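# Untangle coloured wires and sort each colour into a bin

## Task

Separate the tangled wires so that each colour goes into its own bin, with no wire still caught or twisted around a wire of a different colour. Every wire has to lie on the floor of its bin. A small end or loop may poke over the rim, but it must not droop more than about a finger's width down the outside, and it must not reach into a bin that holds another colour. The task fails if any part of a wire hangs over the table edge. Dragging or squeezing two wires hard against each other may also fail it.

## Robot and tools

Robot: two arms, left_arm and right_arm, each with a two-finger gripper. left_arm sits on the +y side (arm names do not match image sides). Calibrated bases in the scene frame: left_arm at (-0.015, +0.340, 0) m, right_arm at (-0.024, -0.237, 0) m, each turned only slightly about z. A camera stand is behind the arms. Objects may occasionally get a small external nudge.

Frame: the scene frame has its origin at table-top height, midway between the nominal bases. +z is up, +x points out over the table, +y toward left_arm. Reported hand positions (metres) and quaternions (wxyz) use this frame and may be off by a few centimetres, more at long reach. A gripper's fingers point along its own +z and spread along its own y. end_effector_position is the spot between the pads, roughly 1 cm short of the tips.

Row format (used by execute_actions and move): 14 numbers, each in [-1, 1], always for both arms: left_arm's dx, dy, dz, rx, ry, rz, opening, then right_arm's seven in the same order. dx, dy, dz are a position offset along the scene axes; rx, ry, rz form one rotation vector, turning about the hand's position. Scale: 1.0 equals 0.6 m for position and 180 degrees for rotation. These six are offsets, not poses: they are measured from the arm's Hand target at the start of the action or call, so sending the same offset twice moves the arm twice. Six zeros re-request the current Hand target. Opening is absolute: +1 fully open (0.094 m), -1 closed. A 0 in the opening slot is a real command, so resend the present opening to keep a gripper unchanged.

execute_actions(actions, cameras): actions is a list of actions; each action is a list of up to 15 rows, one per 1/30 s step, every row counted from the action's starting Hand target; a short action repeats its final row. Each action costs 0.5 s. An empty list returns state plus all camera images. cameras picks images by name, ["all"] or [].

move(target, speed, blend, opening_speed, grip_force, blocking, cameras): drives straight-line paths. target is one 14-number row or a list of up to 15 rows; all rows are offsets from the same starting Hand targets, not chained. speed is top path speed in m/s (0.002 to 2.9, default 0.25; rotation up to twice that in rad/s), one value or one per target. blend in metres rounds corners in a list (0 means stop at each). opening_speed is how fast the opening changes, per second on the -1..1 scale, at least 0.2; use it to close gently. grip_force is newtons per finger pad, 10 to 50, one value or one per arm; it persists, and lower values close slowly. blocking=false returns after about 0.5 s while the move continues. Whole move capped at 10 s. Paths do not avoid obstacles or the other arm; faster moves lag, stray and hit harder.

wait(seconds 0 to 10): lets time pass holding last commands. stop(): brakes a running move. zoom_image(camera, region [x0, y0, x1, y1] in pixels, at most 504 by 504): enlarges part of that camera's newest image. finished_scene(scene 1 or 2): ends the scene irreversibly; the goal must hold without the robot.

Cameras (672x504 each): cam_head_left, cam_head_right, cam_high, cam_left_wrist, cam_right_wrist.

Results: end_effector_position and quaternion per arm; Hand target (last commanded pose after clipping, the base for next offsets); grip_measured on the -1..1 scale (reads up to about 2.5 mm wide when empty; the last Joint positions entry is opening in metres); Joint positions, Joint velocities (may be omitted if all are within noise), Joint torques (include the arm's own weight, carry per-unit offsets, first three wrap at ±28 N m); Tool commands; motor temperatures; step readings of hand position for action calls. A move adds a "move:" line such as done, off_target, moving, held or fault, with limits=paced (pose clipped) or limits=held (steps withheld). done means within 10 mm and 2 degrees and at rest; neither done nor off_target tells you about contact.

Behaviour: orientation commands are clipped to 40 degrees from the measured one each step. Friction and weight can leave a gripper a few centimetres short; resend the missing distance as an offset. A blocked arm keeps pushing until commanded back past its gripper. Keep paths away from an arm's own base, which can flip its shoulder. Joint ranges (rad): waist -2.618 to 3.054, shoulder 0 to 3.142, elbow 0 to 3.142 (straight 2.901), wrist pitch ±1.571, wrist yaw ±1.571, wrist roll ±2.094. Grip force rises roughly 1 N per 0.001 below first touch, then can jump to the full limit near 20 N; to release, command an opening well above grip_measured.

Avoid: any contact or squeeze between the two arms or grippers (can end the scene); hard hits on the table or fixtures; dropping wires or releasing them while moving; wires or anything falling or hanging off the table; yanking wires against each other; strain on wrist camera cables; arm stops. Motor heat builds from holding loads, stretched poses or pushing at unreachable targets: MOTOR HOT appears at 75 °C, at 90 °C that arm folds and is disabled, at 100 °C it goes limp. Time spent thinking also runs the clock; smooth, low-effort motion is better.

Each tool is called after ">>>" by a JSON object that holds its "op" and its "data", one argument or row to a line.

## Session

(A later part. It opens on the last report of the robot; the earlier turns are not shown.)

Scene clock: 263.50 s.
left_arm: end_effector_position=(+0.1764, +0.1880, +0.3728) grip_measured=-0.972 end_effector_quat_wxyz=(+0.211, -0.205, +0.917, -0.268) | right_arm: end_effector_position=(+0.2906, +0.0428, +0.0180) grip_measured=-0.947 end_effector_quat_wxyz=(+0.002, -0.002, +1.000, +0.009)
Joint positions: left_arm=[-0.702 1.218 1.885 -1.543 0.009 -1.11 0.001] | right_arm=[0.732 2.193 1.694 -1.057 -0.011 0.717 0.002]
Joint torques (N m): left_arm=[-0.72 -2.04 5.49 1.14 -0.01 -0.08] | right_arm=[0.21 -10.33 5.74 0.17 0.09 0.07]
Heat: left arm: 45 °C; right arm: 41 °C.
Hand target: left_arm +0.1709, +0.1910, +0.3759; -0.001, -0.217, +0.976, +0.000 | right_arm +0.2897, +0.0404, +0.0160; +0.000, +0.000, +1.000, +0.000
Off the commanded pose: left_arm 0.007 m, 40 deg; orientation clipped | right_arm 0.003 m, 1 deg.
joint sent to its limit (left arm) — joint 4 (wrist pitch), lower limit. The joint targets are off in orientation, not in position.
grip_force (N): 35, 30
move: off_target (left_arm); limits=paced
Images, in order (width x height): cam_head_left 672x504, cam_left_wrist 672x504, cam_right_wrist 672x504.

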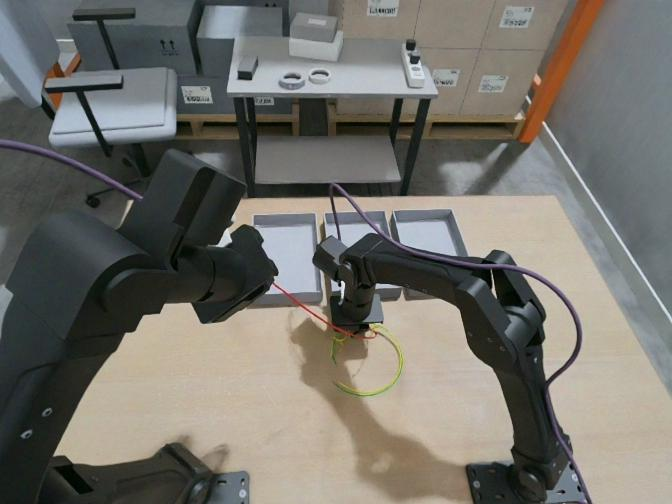

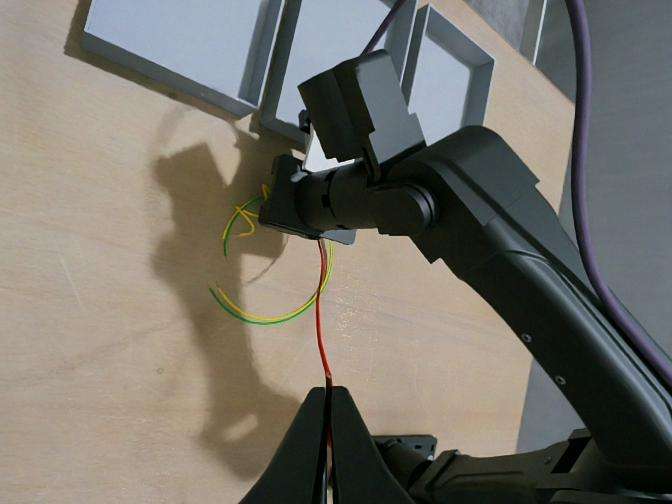

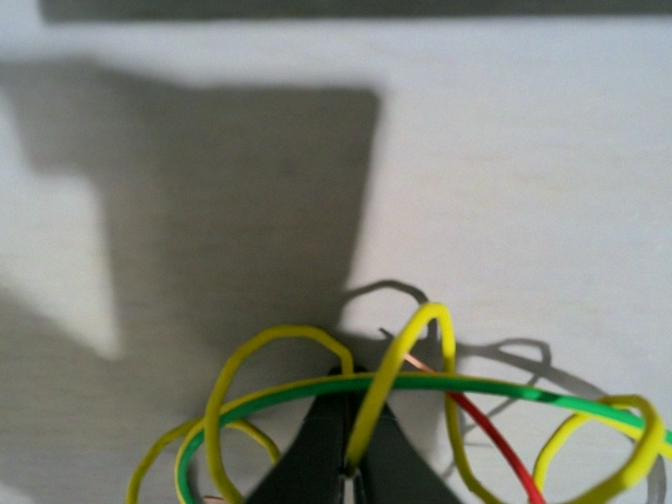

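>>> {"op": "move", "data": {
  "target": [-0.03,0.2,0.0,0,0,0,-1,0,0,0,0,0,0,-0.98],
  "speed": 0.06,
  "cameras": ["cam_right_wrist","cam_head_left","cam_high"]
}}

>>> {"op": "zoom_image", "data": {
  "camera": "cam_head_left",
  "region": [200, 240, 430, 400]
}}

Scene clock: 281.90 s.
left_arm: end_effector_position=(+0.1586, +0.3068, +0.3808) grip_measured=-0.972 end_effector_quat_wxyz=(+0.368, -0.206, +0.892, -0.166) | right_arm: end_effector_position=(+0.2906, +0.0428, +0.0180) grip_measured=-0.947 end_effector_quat_wxyz=(+0.002, -0.002, +1.000, +0.009)
Joint positions: left_arm=[-0.218 0.942 1.744 -1.543 0.01 -0.642 0.001] | right_arm=[0.732 2.193 1.694 -1.057 -0.011 0.717 0.002]
Joint torques (N m): left_arm=[0.99 0.51 3.17 1.3 -0.05 0.06] | right_arm=[0.21 -10.33 5.74 0.16 0.09 0.08]
Heat: left arm: 43 °C; right arm: 41 °C.
Hand target: left_arm +0.1529, +0.3111, +0.3759; +0.060, -0.218, +0.974, -0.028 | right_arm +0.2897, +0.0404, +0.0160; +0.000, +0.000, +1.000, +0.000
Off the commanded pose: left_arm 0.009 m, 48 deg; orientation clipped | right_arm 0.003 m, 1 deg.
joint sent to its limit (left arm) — joint 4 (wrist pitch), lower limit. The joint targets are off in orientation, not in position.
grip_force (N): 35, 30
move: off_target (left_arm); limits=paced
Images, in order (width x height): cam_head_left 672x504, cam_high 672x504, cam_right_wrist 672x504.

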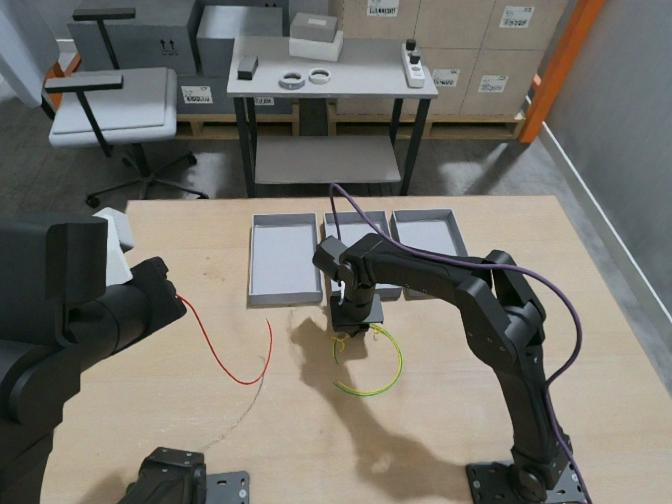

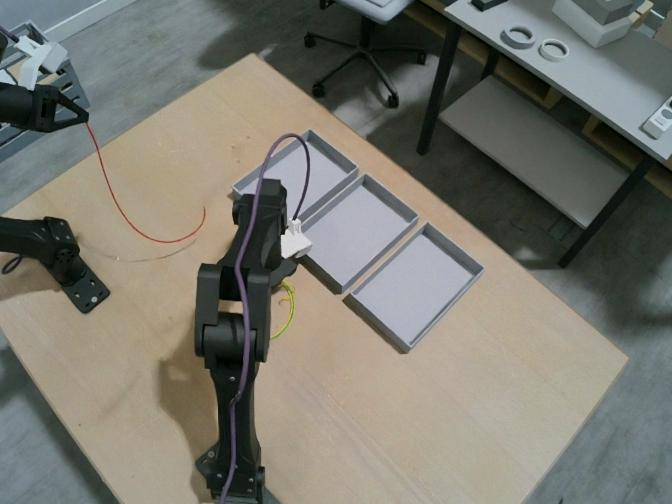

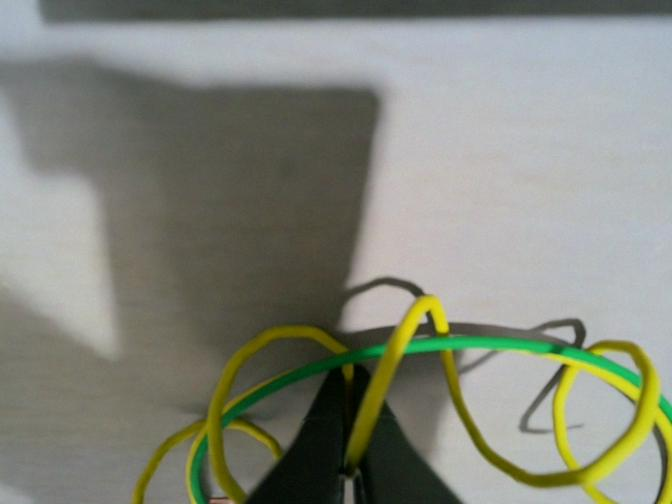

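Scaled by 2.191 from the camera's 672x504 image, which has a finer 960x720 frame.

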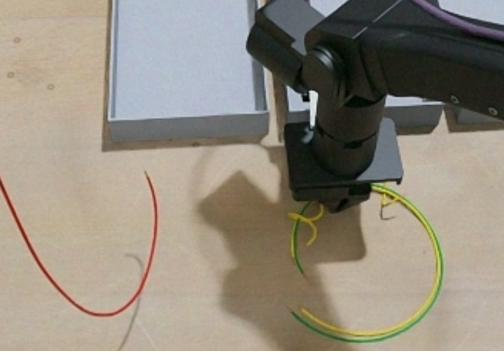

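>>> {"op": "move", "data": {
  "target": [
    [0.25,0.0,0.0,0,0,0,-1,0,0,0,0,0,0,-0.98],
    [0.5,-0.16,-0.15,0,0,0,-1,0,0,0,0,0,0,-0.98]
  ],
  "speed": 0.15,
  "blend": [0.05,0],
  "cameras": ["cam_left_wrist","cam_head_left","cam_high"]
}}

Scene clock: 297.17 s.
left_arm: end_effector_position=(+0.4533, +0.2152, +0.2881) grip_measured=-0.972 end_effector_quat_wxyz=(+0.231, -0.209, +0.943, -0.121) | right_arm: end_effector_position=(+0.2906, +0.0428, +0.0180) grip_measured=-0.947 end_effector_quat_wxyz=(+0.002, -0.002, +1.000, +0.009)
Joint positions: left_arm=[-0.296 2.19 2.694 -1.547 0.002 -0.698 0.001] | right_arm=[0.732 2.193 1.694 -1.057 -0.011 0.717 0.002]
Joint torques (N m): left_arm=[-0.27 -9.89 6.04 0.96 -0.05 -0.12] | right_arm=[0.2 -10.33 5.74 0.16 0.09 0.08]
Heat: left arm: 43 °C; right arm: 41 °C.
Hand target: left_arm +0.4529, +0.2150, +0.2859; +0.060, -0.218, +0.974, -0.028 | right_arm +0.2897, +0.0404, +0.0160; +0.000, +0.000, +1.000, +0.000
Off the commanded pose: left_arm 0.002 m, 23 deg | right_arm 0.003 m, 1 deg.
joint sent to its limit (left arm) — joint 4 (wrist pitch), lower limit. The joint targets are off in orientation, not in position.
grip_force (N): 35, 30
move: off_target (left_arm)
Images, in order (width x height): cam_head_left 672x504, cam_high 672x504, cam_left_wrist 672x504.

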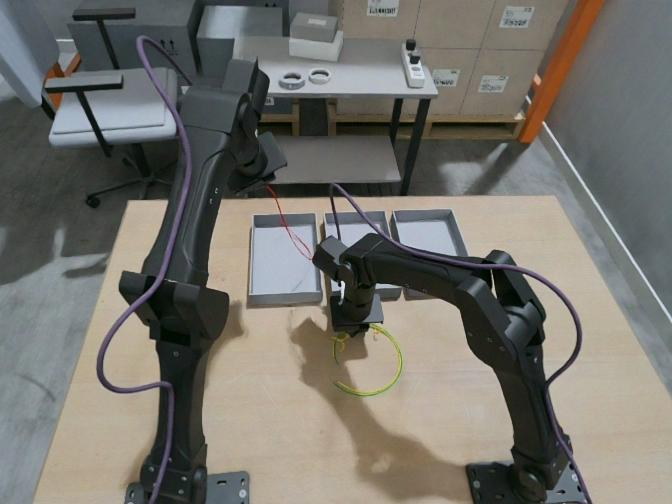

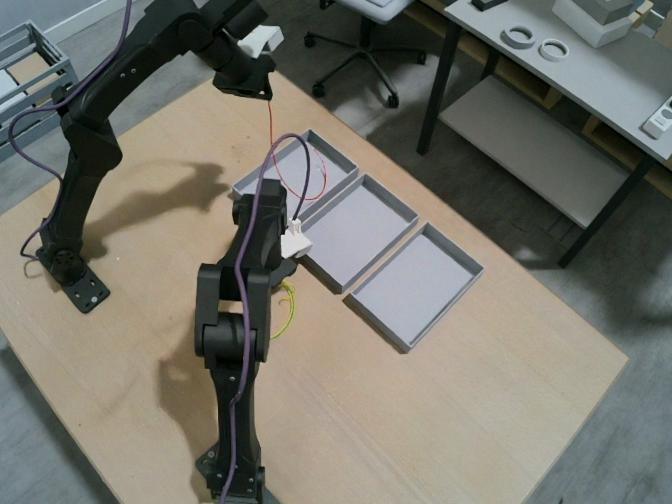

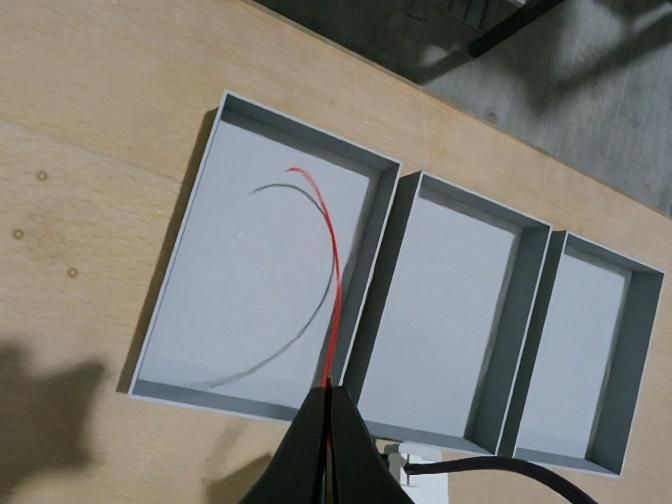

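>>> {"op": "move", "data": {
  "target": [
    [0.0,-0.06,-0.3,0,0,0,-1,0,0,0,0,0,0,-0.98]
  ],
  "speed": 0.1,
  "cameras": ["cam_left_wrist","cam_head_left"]
}}

>>> {"op": "zoom_image", "data": {
  "camera": "cam_head_left",
  "region": [220, 160, 350, 320]
}}

Scene clock: 311.50 s.
left_arm: end_effector_position=(+0.4509, +0.1816, +0.1094) grip_measured=-0.972 end_effector_quat_wxyz=(+0.060, -0.217, +0.974, -0.032) | right_arm: end_effector_position=(+0.2906, +0.0428, +0.0180) grip_measured=-0.947 end_effector_quat_wxyz=(+0.002, -0.002, +1.000, +0.009)
Joint positions: left_arm=[-0.367 2.395 2.394 -1.435 -0.009 -0.771 0.001] | right_arm=[0.732 2.193 1.694 -1.057 -0.011 0.717 0.002]
Joint torques (N m): left_arm=[-0.59 -11.62 7.12 0.43 -0.03 -0.09] | right_arm=[0.2 -10.3 5.72 0.17 0.09 0.07]
Heat: left arm: 43 °C; right arm: 42 °C.
Hand target: left_arm +0.4530, +0.1791, +0.1058; +0.060, -0.218, +0.974, -0.028 | right_arm +0.2897, +0.0404, +0.0160; +0.000, +0.000, +1.000, +0.000
Off the commanded pose: left_arm 0.005 m, 0 deg | right_arm 0.003 m, 1 deg.
grip_force (N): 35, 30
move: done
Images, in order (width x height): cam_head_left 672x504, cam_left_wrist 672x504.

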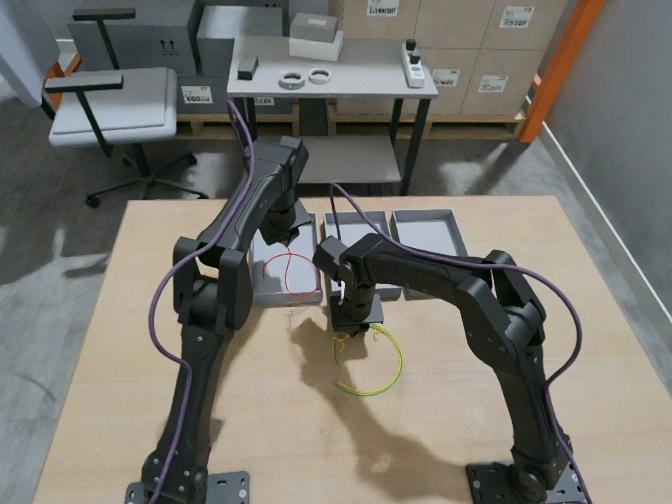

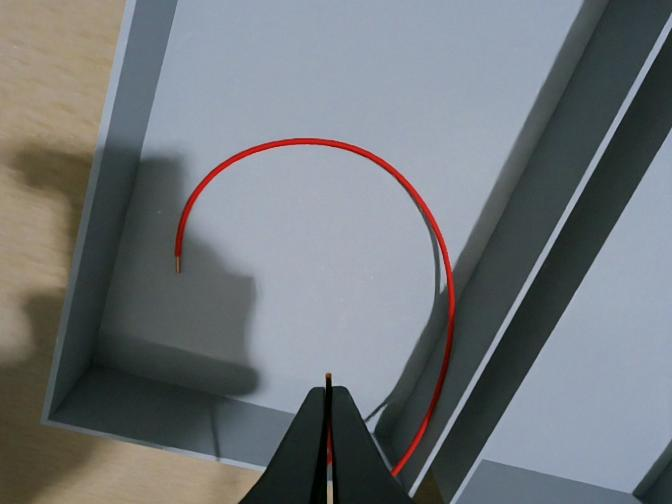

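Scaled by 3.150 from the camera's 672x504 image, which has a finer 960x720 frame.

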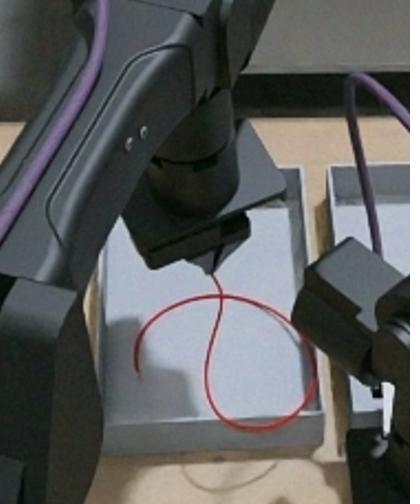

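>>> {"op": "move", "data": {
  "target": [
    [0.09,0.06,0,0,0,0,-1,0,0,0,0,0,0,-0.98],
    [0.09,0.06,-0.1,0,0,0,-1,0,0,0,0,0,0,-0.98]
  ],
  "speed": 0.1,
  "cameras": ["cam_left_wrist","cam_head_left"]
}}

>>> {"op": "zoom_image", "data": {
  "camera": "cam_head_left",
  "region": [220, 160, 350, 320]
}}

Scene clock: 323.47 s.
left_arm: end_effector_position=(+0.5046, +0.2165, +0.0579) grip_measured=-0.972 end_effector_quat_wxyz=(+0.064, -0.223, +0.972, -0.029) | right_arm: end_effector_position=(+0.2906, +0.0428, +0.0180) grip_measured=-0.947 end_effector_quat_wxyz=(+0.002, -0.002, +1.000, +0.009)
Joint positions: left_arm=[-0.271 2.686 2.733 -1.476 -0.005 -0.687 0.001] | right_arm=[0.732 2.193 1.694 -1.057 -0.011 0.717 0.002]
Joint torques (N m): left_arm=[-0.2 -12.53 5.71 0.62 -0.01 0.06] | right_arm=[0.2 -10.32 5.74 0.17 0.09 0.07]
Heat: left arm: 45 °C; right arm: 42 °C.
Hand target: left_arm +0.5069, +0.2150, +0.0458; +0.060, -0.218, +0.974, -0.028 | right_arm +0.2897, +0.0404, +0.0160; +0.000, +0.000, +1.000, +0.000
Off the commanded pose: left_arm 0.012 m, 1 deg | right_arm 0.003 m, 1 deg.
elbow stopped short (left arm): the move would have taken joint 3 (elbow) straighter than the controller allows.
grip_force (N): 35, 30
move: off_target (left_arm)
Images, in order (width x height): cam_head_left 672x504, cam_left_wrist 672x504.

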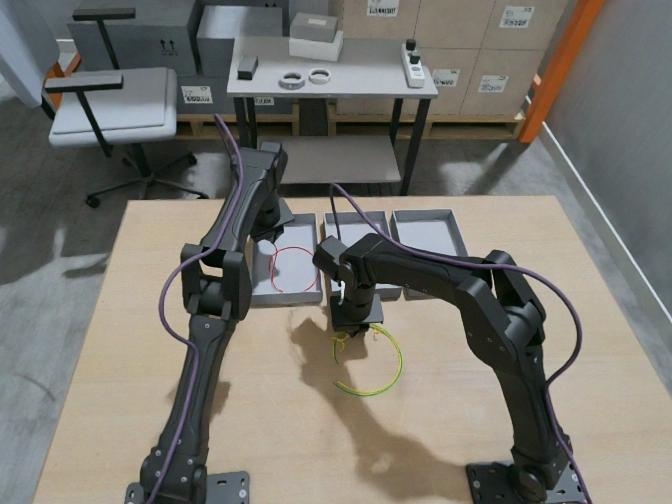

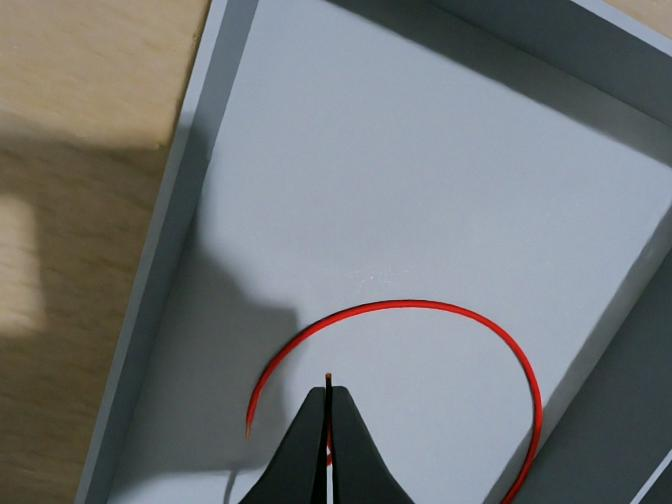

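Scaled by 3.150 from the camera's 672x504 image, which has a finer 960x720 frame.

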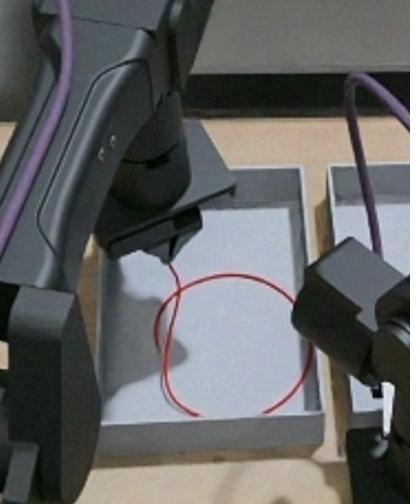

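Good; lower & release, then return toward the ring.

>>> {"op": "move", "data": {
  "target": [
    [0,0,-0.05,0,0,0,-1,0,0,0,0,0,0,-0.98],
    [0,0,-0.05,0,0,0,-0.5,0,0,0,0,0,0,-0.98],
    [0,0,0.15,0,0,0,-0.5,0,0,0,0,0,0,-0.98],
    [-0.3,0.05,0.2,0,0,0,-0.5,0,0,0,0,0,0,-0.98]
  ],
  "speed": 0.15,
  "opening_speed": 0.8,
  "cameras": ["cam_left_wrist","cam_head_left"]
}}

>>> {"op": "zoom_image", "data": {
  "camera": "cam_head_left",
  "region": [220, 180, 430, 400]
}}

Scene clock: 345.23 s.
left_arm: end_effector_position=(+0.3322, +0.2435, +0.1646) grip_measured=-0.503 end_effector_quat_wxyz=(+0.060, -0.217, +0.974, -0.034) | right_arm: end_effector_position=(+0.2906, +0.0428, +0.0180) grip_measured=-0.947 end_effector_quat_wxyz=(+0.002, -0.002, +1.000, +0.009)
Joint positions: left_arm=[-0.306 1.787 1.692 -1.337 0.004 -0.711 0.023] | right_arm=[0.732 2.193 1.694 -1.057 -0.011 0.717 0.002]
Joint torques (N m): left_arm=[-0.5 -9.65 4.67 0.4 -0.11 -0.1] | right_arm=[0.21 -10.33 5.72 0.16 0.08 0.07]
Motor temperatures (°C): left_arm=[33 45 44 35 31 33 36] | right_arm=[31 43 40 35 34 32 34]
Heat: left arm: 45 °C; right arm: 43 °C.
Hand target: left_arm +0.3269, +0.2450, +0.1659; +0.060, -0.218, +0.974, -0.028 | right_arm +0.2897, +0.0404, +0.0160; +0.000, +0.000, +1.000, +0.000
Off the commanded pose: left_arm 0.006 m, 1 deg | right_arm 0.003 m, 1 deg.
elbow stopped short (left arm): the move would have taken joint 3 (elbow) straighter than the controller allows.
grip_force (N): 35, 30
move: done
Images, in order (width x height): cam_head_left 672x504, cam_left_wrist 672x504.

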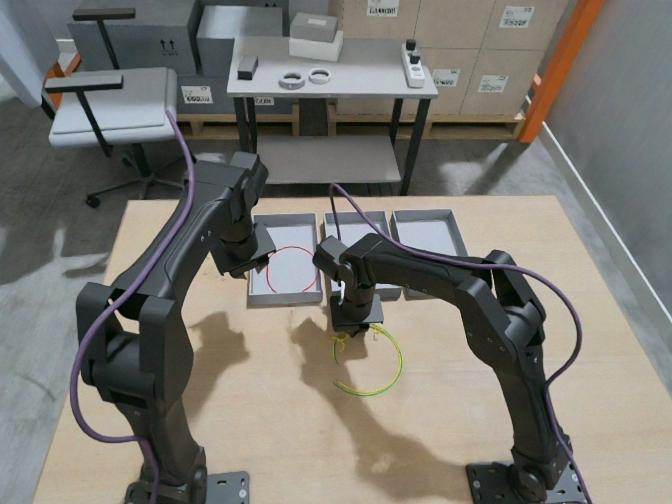

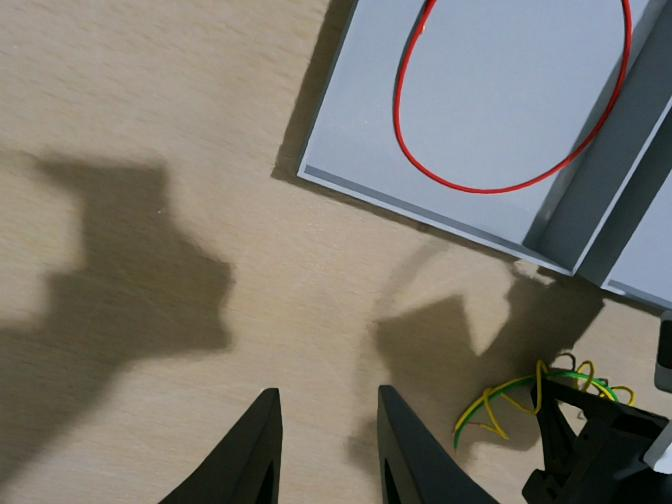

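Scaled by 2.291 from the camera's 672x504 image, which has a finer 960x720 frame.

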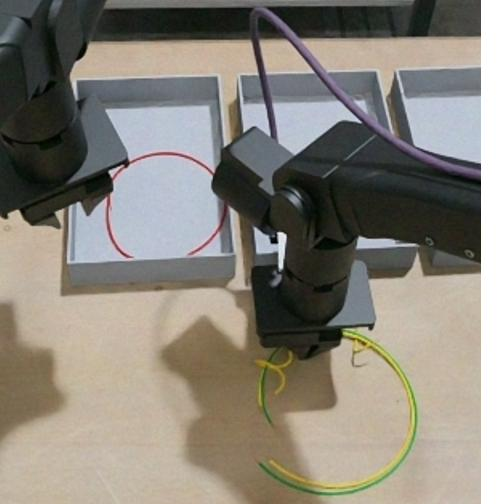

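>>> {"op": "move", "data": {
  "target": [-0.233,-0.255,-0.13,-0.065,0,0.11,-0.5,0,0,0,0,0,0,-0.98],
  "speed": 0.15,
  "cameras": ["cam_left_wrist"]
}}

>>> {"op": "zoom_image", "data": {
  "camera": "cam_left_wrist",
  "region": [220, 150, 600, 450]
}}

Scene clock: 374.13 s.
left_arm: end_effector_position=(+0.2256, +0.1446, +0.1092) grip_measured=-0.503 end_effector_quat_wxyz=(+0.026, -0.302, +0.950, -0.070) | right_arm: end_effector_position=(+0.2906, +0.0428, +0.0180) grip_measured=-0.947 end_effector_quat_wxyz=(+0.002, -0.002, +1.000, +0.009)
Joint positions: left_arm=[-0.699 1.583 1.242 -1.085 0.035 -1.283 0.023] | right_arm=[0.732 2.193 1.694 -1.057 -0.011 0.717 0.002]
Joint torques (N m): left_arm=[0.55 -6.5 5.83 0.48 -0.08 0.02] | right_arm=[0.2 -10.33 5.74 0.17 0.09 0.07]
Heat: left arm: 46 °C; right arm: 44 °C.
Hand target: left_arm +0.2283, +0.1467, +0.1097; +0.030, -0.304, +0.950, -0.068 (not the last commanded pose) | right_arm +0.2897, +0.0404, +0.0160; +0.000, +0.000, +1.000, +0.000
Off the commanded pose: left_arm 0.069 m, 12 deg | right_arm 0.003 m, 1 deg.
grip_force (N): 35, 30
move: held (left_arm; a check stopped the path); limits=held
pose unreachable (left arm): on one or more control steps of this call, first in action 0 (counted from 0), this arm could not follow its commanded pose, so it was not sent that pose on those steps. It may still have moved: this result reports where it is.
cause: moving toward the commanded pose would bring a part of the arm too close to another arm (this arm's wrist (the part past joint 4) and the right arm's wrist (the part past joint 4), 10 mm apart when this arm was first held).
Images, in order (width x height): cam_left_wrist 672x504.

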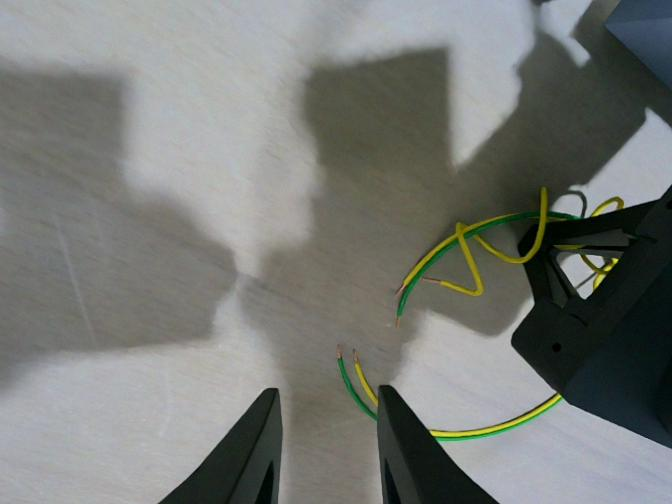

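Scaled by 1.326 from the camera's 672x504 image, which has a finer 960x720 frame.

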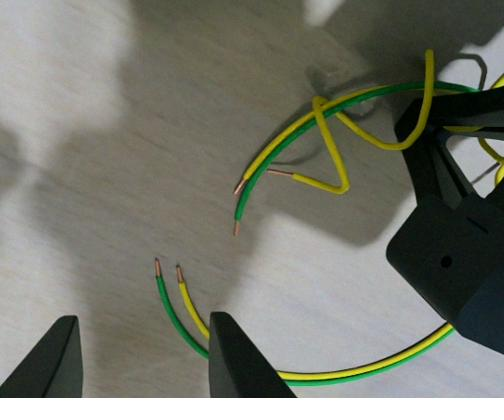

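>>> {"op": "move", "data": {
  "target": [
    [0,0,0,-0.04,0.03,0.21,-0.5,0,0,0,0,0,0,-0.98],
    [-0.08,-0.095,-0.05,-0.04,0.03,0.21,-0.5,0,0,0,0,0,0,-0.98]
  ],
  "speed": 0.15,
  "cameras": ["cam_left_wrist"]
}}

>>> {"op": "zoom_image", "data": {
  "camera": "cam_left_wrist",
  "region": [220, 200, 520, 500]
}}

Scene clock: 416.23 s.
left_arm: end_effector_position=(+0.2251, +0.1395, +0.1056) grip_measured=-0.503 end_effector_quat_wxyz=(-0.017, -0.593, +0.800, -0.095) | right_arm: end_effector_position=(+0.2906, +0.0428, +0.0180) grip_measured=-0.947 end_effector_quat_wxyz=(+0.002, -0.002, +1.000, +0.009)
Joint positions: left_arm=[-0.683 1.568 1.205 -1.034 0.086 -1.932 0.023] | right_arm=[0.732 2.193 1.694 -1.057 -0.011 0.717 0.002]
Joint torques (N m): left_arm=[0.47 -6.34 5.83 0.56 0.01 -0.03] | right_arm=[0.2 -10.32 5.74 0.16 0.09 0.07]
Heat: left arm: 45 °C; right arm: 45 °C.
Hand target: left_arm +0.2265, +0.1412, +0.1058; -0.015, -0.594, +0.799, -0.094 (not the last commanded pose) | right_arm +0.2897, +0.0404, +0.0160; +0.000, +0.000, +1.000, +0.000
Off the commanded pose: left_arm 0.072 m, 1 deg | right_arm 0.003 m, 1 deg.
grip_force (N): 35, 30
move: held (left_arm; a check stopped the path); path passed 1 of 2 targets; limits=held
pose unreachable (left arm): on one or more control steps of this call, first in action 0 (counted from 0), this arm could not follow its commanded pose, so it was not sent that pose on those steps. It may still have moved: this result reports where it is.
cause: moving toward the commanded pose would bring a part of the arm too close to another arm (this arm's wrist (the part past joint 4) and the right arm's wrist (the part past joint 4), along the way the arms are being sent, or toward where that arm still pushes).
Images, in order (width x height): cam_left_wrist 672x504.

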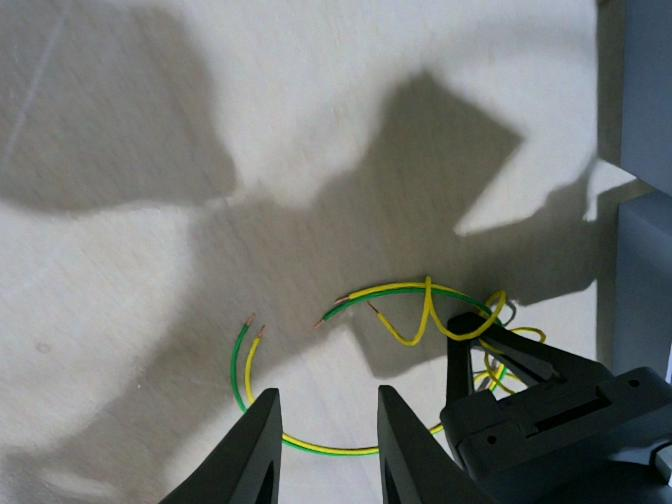

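Scaled by 1.680 from the camera's 672x504 image, which has a finer 960x720 frame.

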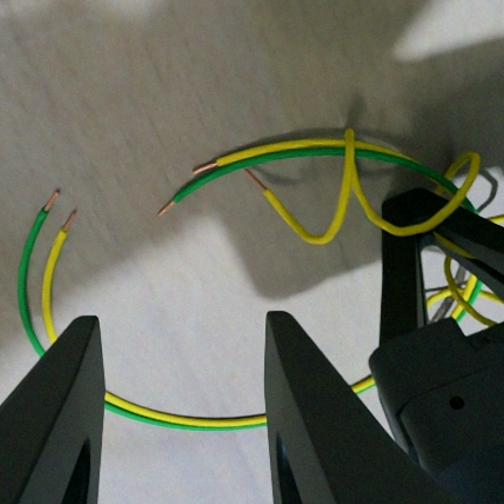

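>>> {"op": "move", "data": {
  "target": [
    [0,0,0.03,0,0,0,-0.5,0,0,0.01,0.2,0,0,-0.99],
    [-0.08,-0.095,-0.03,0,0.0,-0.03,-0.5,0,0,0.01,0.2,0,0,-0.99]
  ],
  "speed": 0.12,
  "cameras": ["cam_left_wrist","cam_right_wrist"]
}}

>>> {"op": "zoom_image", "data": {
  "camera": "cam_left_wrist",
  "region": [220, 200, 520, 500]
}}

Scene clock: 433.17 s.
left_arm: end_effector_position=(+0.1786, +0.0808, +0.0950) grip_measured=-0.503 end_effector_quat_wxyz=(-0.026, -0.551, +0.828, -0.104) | right_arm: end_effector_position=(+0.2931, +0.0437, +0.0257) grip_measured=-0.947 end_effector_quat_wxyz=(+0.007, -0.004, +0.952, +0.306)
Joint positions: left_arm=[-0.927 1.587 1.178 -0.958 0.07 -2.075 0.023] | right_arm=[0.518 1.953 1.193 -0.467 -0.529 0.592 0.002]
Joint torques (N m): left_arm=[-0.24 -5.64 4.92 0.65 -0.07 -0.11] | right_arm=[-0.61 -8.96 3.84 1.02 -0.49 0.02]
Heat: left arm: 45 °C; right arm: 45 °C.
Hand target: left_arm +0.1785, +0.0842, +0.0878; -0.019, -0.556, +0.826, -0.094 | right_arm +0.2896, +0.0403, +0.0219; +0.000, +0.001, +0.951, +0.309
Off the commanded pose: left_arm 0.008 m, 2 deg | right_arm 0.006 m, 1 deg.
grip_force (N): 35, 30
move: done
Images, in order (width x height): cam_left_wrist 672x504, cam_right_wrist 672x504.

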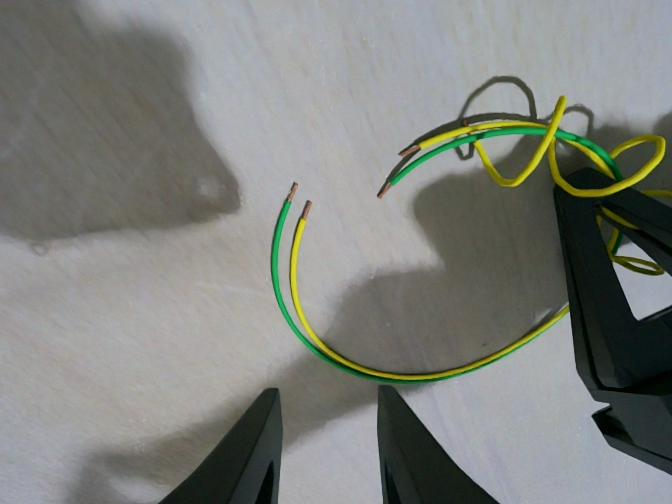

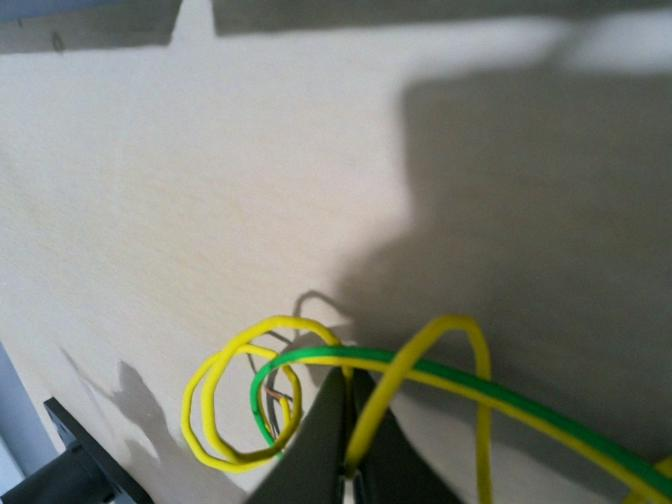

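Scaled by 1.680 from the camera's 672x504 image, which has a finer 960x720 frame.

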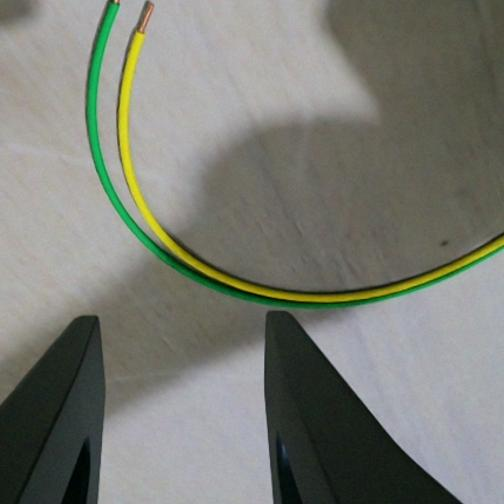

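>>> {"op": "move", "data": {
  "target": [
    [-0.001,0.0155,-0.08,0,0.0,-0.09,-0.6,0,0,0,0,0,0,-0.99],
    [-0.001,0.0155,-0.14,0,0.0,-0.09,-0.6,0,0,0,0,0,0,-0.99]
  ],
  "speed": 0.08,
  "cameras": ["cam_left_wrist"]
}}

>>> {"op": "zoom_image", "data": {
  "camera": "cam_left_wrist",
  "region": [220, 204, 520, 504]
}}

Scene clock: 472.00 s.
left_arm: end_effector_position=(+0.1779, +0.0894, +0.0101) grip_measured=-0.597 end_effector_quat_wxyz=(-0.032, -0.433, +0.896, -0.097) | right_arm: end_effector_position=(+0.2931, +0.0437, +0.0257) grip_measured=-0.947 end_effector_quat_wxyz=(+0.007, -0.004, +0.952, +0.306)
Joint positions: left_arm=[-0.887 1.7 0.943 -0.642 0.113 -1.763 0.019] | right_arm=[0.518 1.953 1.193 -0.467 -0.529 0.592 0.002]
Joint torques (N m): left_arm=[0.84 -6.16 4.55 0.61 0.07 0.03] | right_arm=[-0.61 -8.96 3.82 1.03 -0.5 0.02]
Heat: left arm: 43 °C; right arm: 46 °C.
Hand target: left_arm +0.1779, +0.0935, +0.0038; -0.032, -0.434, +0.896, -0.090 | right_arm +0.2896, +0.0403, +0.0219; +0.000, +0.001, +0.951, +0.309
Off the commanded pose: left_arm 0.007 m, 1 deg | right_arm 0.006 m, 1 deg.
grip_force (N): 35, 30
move: done
Images, in order (width x height): cam_left_wrist 672x504.

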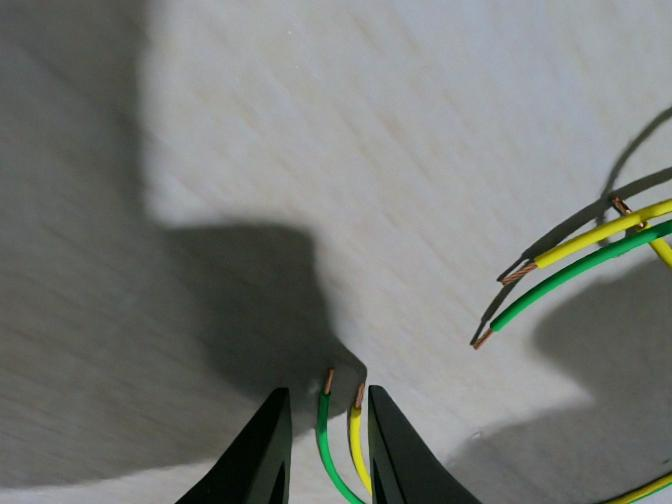

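Scaled by 1.680 from the camera's 672x504 image, which has a finer 960x720 frame.

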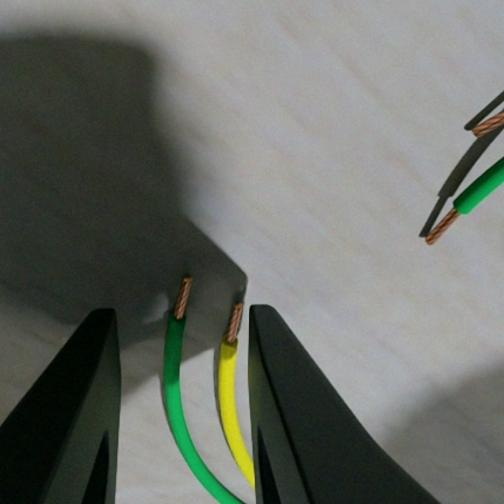

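>>> {"op": "move", "data": {
  "target": [
    [0,0,0.025,0,0,0,-0.6,0,0,0,0,0,0,-0.99],
    [-0.0092,0.0072,0.025,0,0.0,0,-0.6,0,0,0,0,0,0,-0.99]
  ],
  "speed": 0.05,
  "cameras": ["cam_left_wrist"]
}}

>>> {"op": "zoom_image", "data": {
  "camera": "cam_left_wrist",
  "region": [220, 204, 520, 504]
}}

Scene clock: 493.70 s.
left_arm: end_effector_position=(+0.1763, +0.0912, +0.0172) grip_measured=-0.597 end_effector_quat_wxyz=(-0.032, -0.433, +0.896, -0.098) | right_arm: end_effector_position=(+0.2931, +0.0437, +0.0257) grip_measured=-0.947 end_effector_quat_wxyz=(+0.007, -0.004, +0.952, +0.306)
Joint positions: left_arm=[-0.887 1.676 0.948 -0.669 0.113 -1.763 0.019] | right_arm=[0.518 1.953 1.193 -0.467 -0.529 0.592 0.002]
Joint torques (N m): left_arm=[0.25 -8.5 4.7 0.24 0.07 -0.04] | right_arm=[-0.61 -8.95 3.82 1.02 -0.49 0.02]
Heat: left arm: 43 °C; right arm: 46 °C.
Hand target: left_arm +0.1723, +0.0979, +0.0187; -0.032, -0.434, +0.896, -0.090 | right_arm +0.2896, +0.0403, +0.0219; +0.000, +0.001, +0.951, +0.309
Off the commanded pose: left_arm 0.008 m, 1 deg | right_arm 0.006 m, 1 deg.
grip_force (N): 35, 30
move: done
Images, in order (width x height): cam_left_wrist 672x504.

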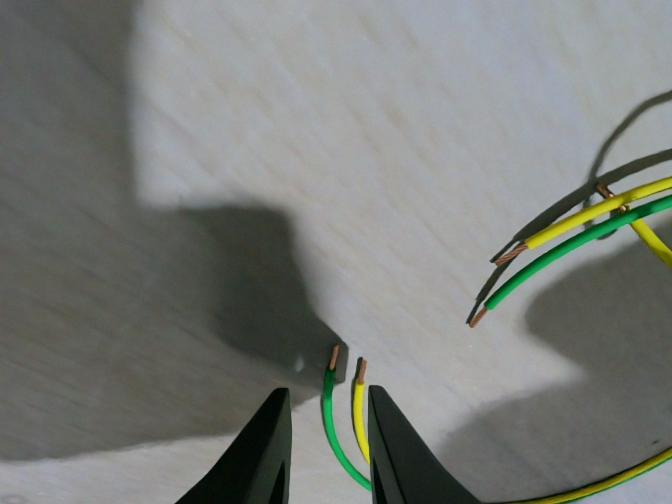

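Scaled by 1.680 from the camera's 672x504 image, which has a finer 960x720 frame.

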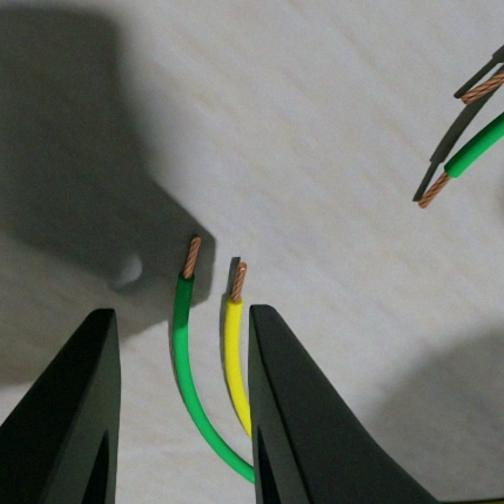

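>>> {"op": "move", "data": {
  "target": [
    [-0.012,0.012,0,0,0.0,0,-0.6,0,0,0,0,0,0,-0.99]
  ],
  "speed": 0.05,
  "cameras": ["cam_left_wrist"]
}}

>>> {"op": "zoom_image", "data": {
  "camera": "cam_left_wrist",
  "region": [220, 204, 520, 504]
}}

Scene clock: 504.23 s.
left_arm: end_effector_position=(+0.1699, +0.0985, +0.0176) grip_measured=-0.597 end_effector_quat_wxyz=(-0.032, -0.433, +0.896, -0.097) | right_arm: end_effector_position=(+0.2931, +0.0437, +0.0257) grip_measured=-0.947 end_effector_quat_wxyz=(+0.007, -0.004, +0.952, +0.306)
Joint positions: left_arm=[-0.887 1.641 0.912 -0.669 0.113 -1.763 0.019] | right_arm=[0.518 1.953 1.193 -0.467 -0.529 0.592 0.002]
Joint torques (N m): left_arm=[-0.13 -8.14 4.25 0.33 0.05 0] | right_arm=[-0.61 -8.95 3.82 1.03 -0.49 0.02]
Heat: left arm: 43 °C; right arm: 46 °C.
Hand target: left_arm +0.1652, +0.1051, +0.0187; -0.032, -0.434, +0.896, -0.090 | right_arm +0.2896, +0.0403, +0.0219; +0.000, +0.001, +0.951, +0.309
Off the commanded pose: left_arm 0.008 m, 1 deg | right_arm 0.006 m, 1 deg.
grip_force (N): 35, 30
move: done
Images, in order (width x height): cam_left_wrist 672x504.

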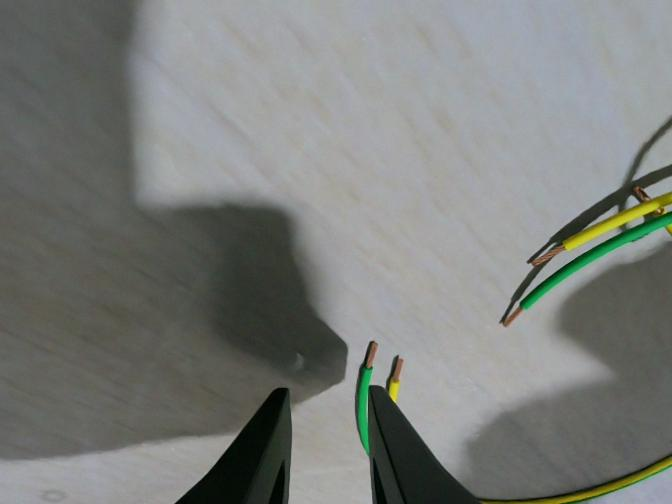

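Scaled by 1.680 from the camera's 672x504 image, which has a finer 960x720 frame.

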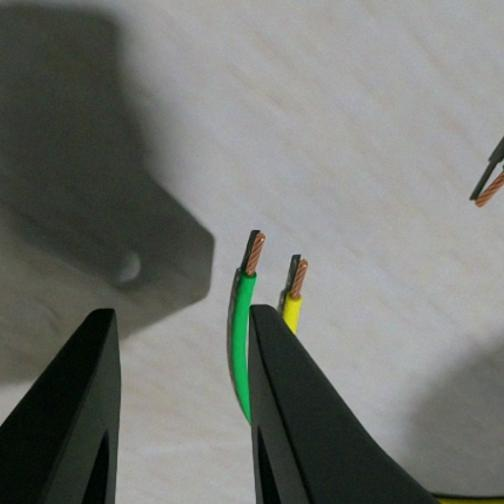

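>>> {"op": "move", "data": {
  "target": [
    [0,0,0,0,0.0,0,-0.4,0,0,0,0,0,0,-0.99]
  ],
  "speed": 0.05,
  "cameras": ["cam_left_wrist"]
}}

>>> {"op": "zoom_image", "data": {
  "camera": "cam_left_wrist",
  "region": [220, 204, 520, 504]
}}

Scene clock: 515.77 s.
left_arm: end_effector_position=(+0.1699, +0.0985, +0.0176) grip_measured=-0.403 end_effector_quat_wxyz=(-0.032, -0.433, +0.896, -0.097) | right_arm: end_effector_position=(+0.2931, +0.0437, +0.0257) grip_measured=-0.947 end_effector_quat_wxyz=(+0.007, -0.004, +0.952, +0.306)
Joint positions: left_arm=[-0.887 1.641 0.912 -0.669 0.113 -1.763 0.028] | right_arm=[0.518 1.953 1.193 -0.467 -0.529 0.592 0.002]
Joint torques (N m): left_arm=[0.12 -8.25 4.23 0.32 0.01 -0.04] | right_arm=[-0.61 -8.96 3.82 1.03 -0.5 0.02]
Heat: left arm: 44 °C; right arm: 46 °C.
Hand target: left_arm +0.1652, +0.1051, +0.0187; -0.032, -0.434, +0.896, -0.090 | right_arm +0.2896, +0.0403, +0.0219; +0.000, +0.001, +0.951, +0.309
Off the commanded pose: left_arm 0.008 m, 1 deg | right_arm 0.006 m, 1 deg.
grip_force (N): 35, 30
move: done
Images, in order (width x height): cam_left_wrist 672x504.

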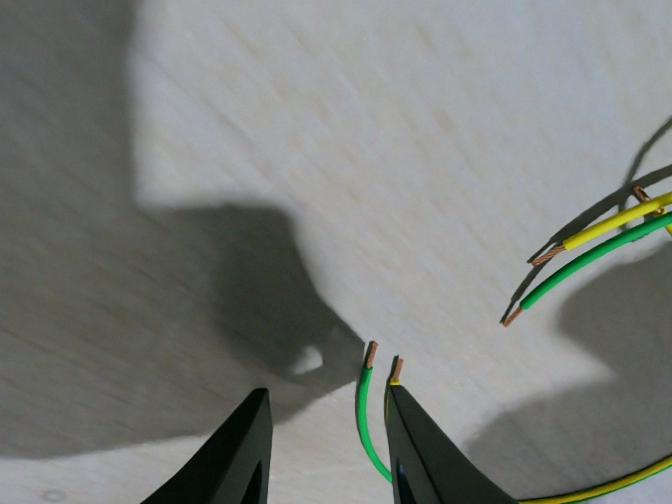

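Scaled by 1.680 from the camera's 672x504 image, which has a finer 960x720 frame.

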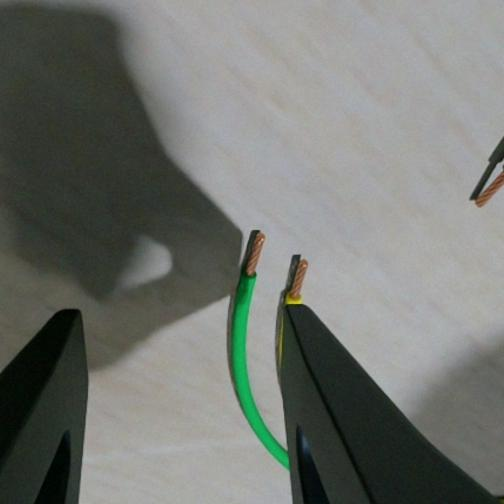

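>>> {"op": "move", "data": {
  "target": [
    [0,0,0,0,0.0,0,-0.5,0,0,0,0,0,0,-0.99],
    [0,0,-0.018,0,0.0,0,-0.5,0,0,0,0,0,0,-0.99]
  ],
  "speed": 0.04,
  "cameras": ["cam_left_wrist"]
}}

>>> {"op": "zoom_image", "data": {
  "camera": "cam_left_wrist",
  "region": [220, 204, 520, 504]
}}

Scene clock: 526.77 s.
left_arm: end_effector_position=(+0.1666, +0.1024, +0.0115) grip_measured=-0.497 end_effector_quat_wxyz=(-0.033, -0.433, +0.896, -0.094) | right_arm: end_effector_position=(+0.2931, +0.0437, +0.0257) grip_measured=-0.947 end_effector_quat_wxyz=(+0.007, -0.004, +0.952, +0.306)
Joint positions: left_arm=[-0.887 1.641 0.886 -0.651 0.113 -1.763 0.024] | right_arm=[0.518 1.953 1.193 -0.467 -0.529 0.592 0.002]
Joint torques (N m): left_arm=[-0.08 -6.32 4.56 0.57 0.05 -0.06] | right_arm=[-0.61 -8.96 3.84 1.02 -0.49 0.01]
Heat: left arm: 44 °C; right arm: 46 °C.
Hand target: left_arm +0.1651, +0.1051, +0.0079; -0.032, -0.434, +0.896, -0.090 | right_arm +0.2896, +0.0403, +0.0219; +0.000, +0.001, +0.951, +0.309
Off the commanded pose: left_arm 0.005 m, 0 deg | right_arm 0.006 m, 1 deg.
grip_force (N): 35, 30
move: done
Images, in order (width x height): cam_left_wrist 672x504.

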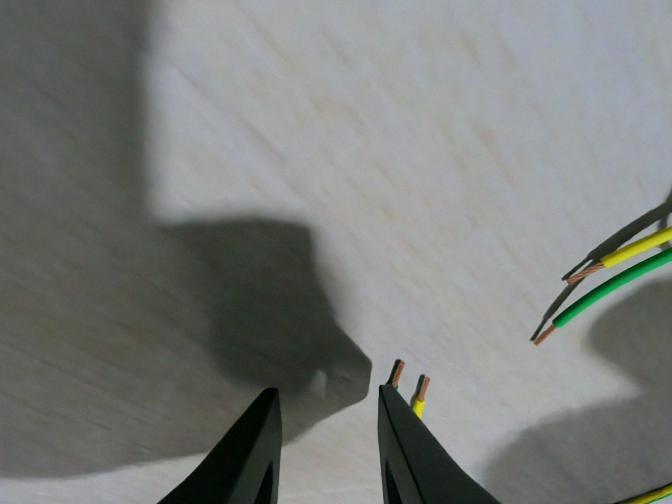

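Scaled by 1.680 from the camera's 672x504 image, which has a finer 960x720 frame.

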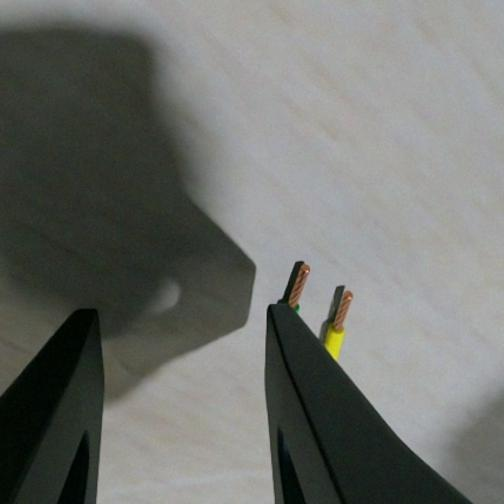

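>>> {"op": "move", "data": {
  "target": [
    [0,0,0.025,0,0.0,0,-0.5,0,0,0,0,0,0,-0.99],
    [0.0148,-0.015,0.025,0,0.0,0,-0.5,0,0,0,0,0,0,-0.99]
  ],
  "speed": 0.04,
  "cameras": ["cam_left_wrist"]
}}

>>> {"op": "zoom_image", "data": {
  "camera": "cam_left_wrist",
  "region": [220, 204, 520, 504]
}}

Scene clock: 537.27 s.
left_arm: end_effector_position=(+0.1741, +0.0938, +0.0240) grip_measured=-0.497 end_effector_quat_wxyz=(-0.031, -0.432, +0.895, -0.102) | right_arm: end_effector_position=(+0.2931, +0.0437, +0.0257) grip_measured=-0.947 end_effector_quat_wxyz=(+0.007, -0.004, +0.952, +0.306)
Joint positions: left_arm=[-0.887 1.645 0.942 -0.687 0.113 -1.763 0.024] | right_arm=[0.518 1.953 1.193 -0.467 -0.529 0.592 0.002]
Joint torques (N m): left_arm=[0.13 -5.39 6.69 0.3 0.08 0.01] | right_arm=[-0.61 -8.95 3.84 1.03 -0.5 0.02]
Heat: left arm: 44 °C; right arm: 46 °C.
Hand target: left_arm +0.1740, +0.0961, +0.0229; -0.032, -0.434, +0.896, -0.090 | right_arm +0.2896, +0.0403, +0.0219; +0.000, +0.001, +0.951, +0.309
Off the commanded pose: left_arm 0.003 m, 1 deg | right_arm 0.006 m, 1 deg.
grip_force (N): 35, 30
move: done
Images, in order (width x height): cam_left_wrist 672x504.

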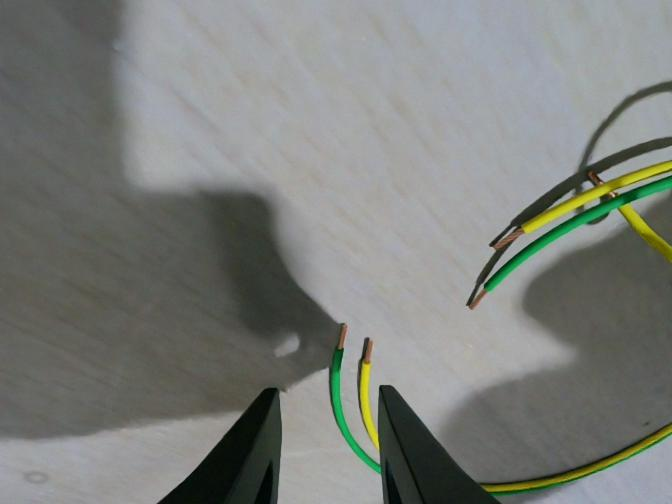

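Scaled by 1.680 from the camera's 672x504 image, which has a finer 960x720 frame.

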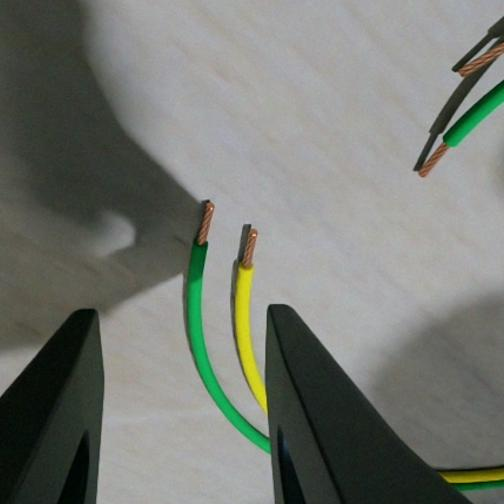

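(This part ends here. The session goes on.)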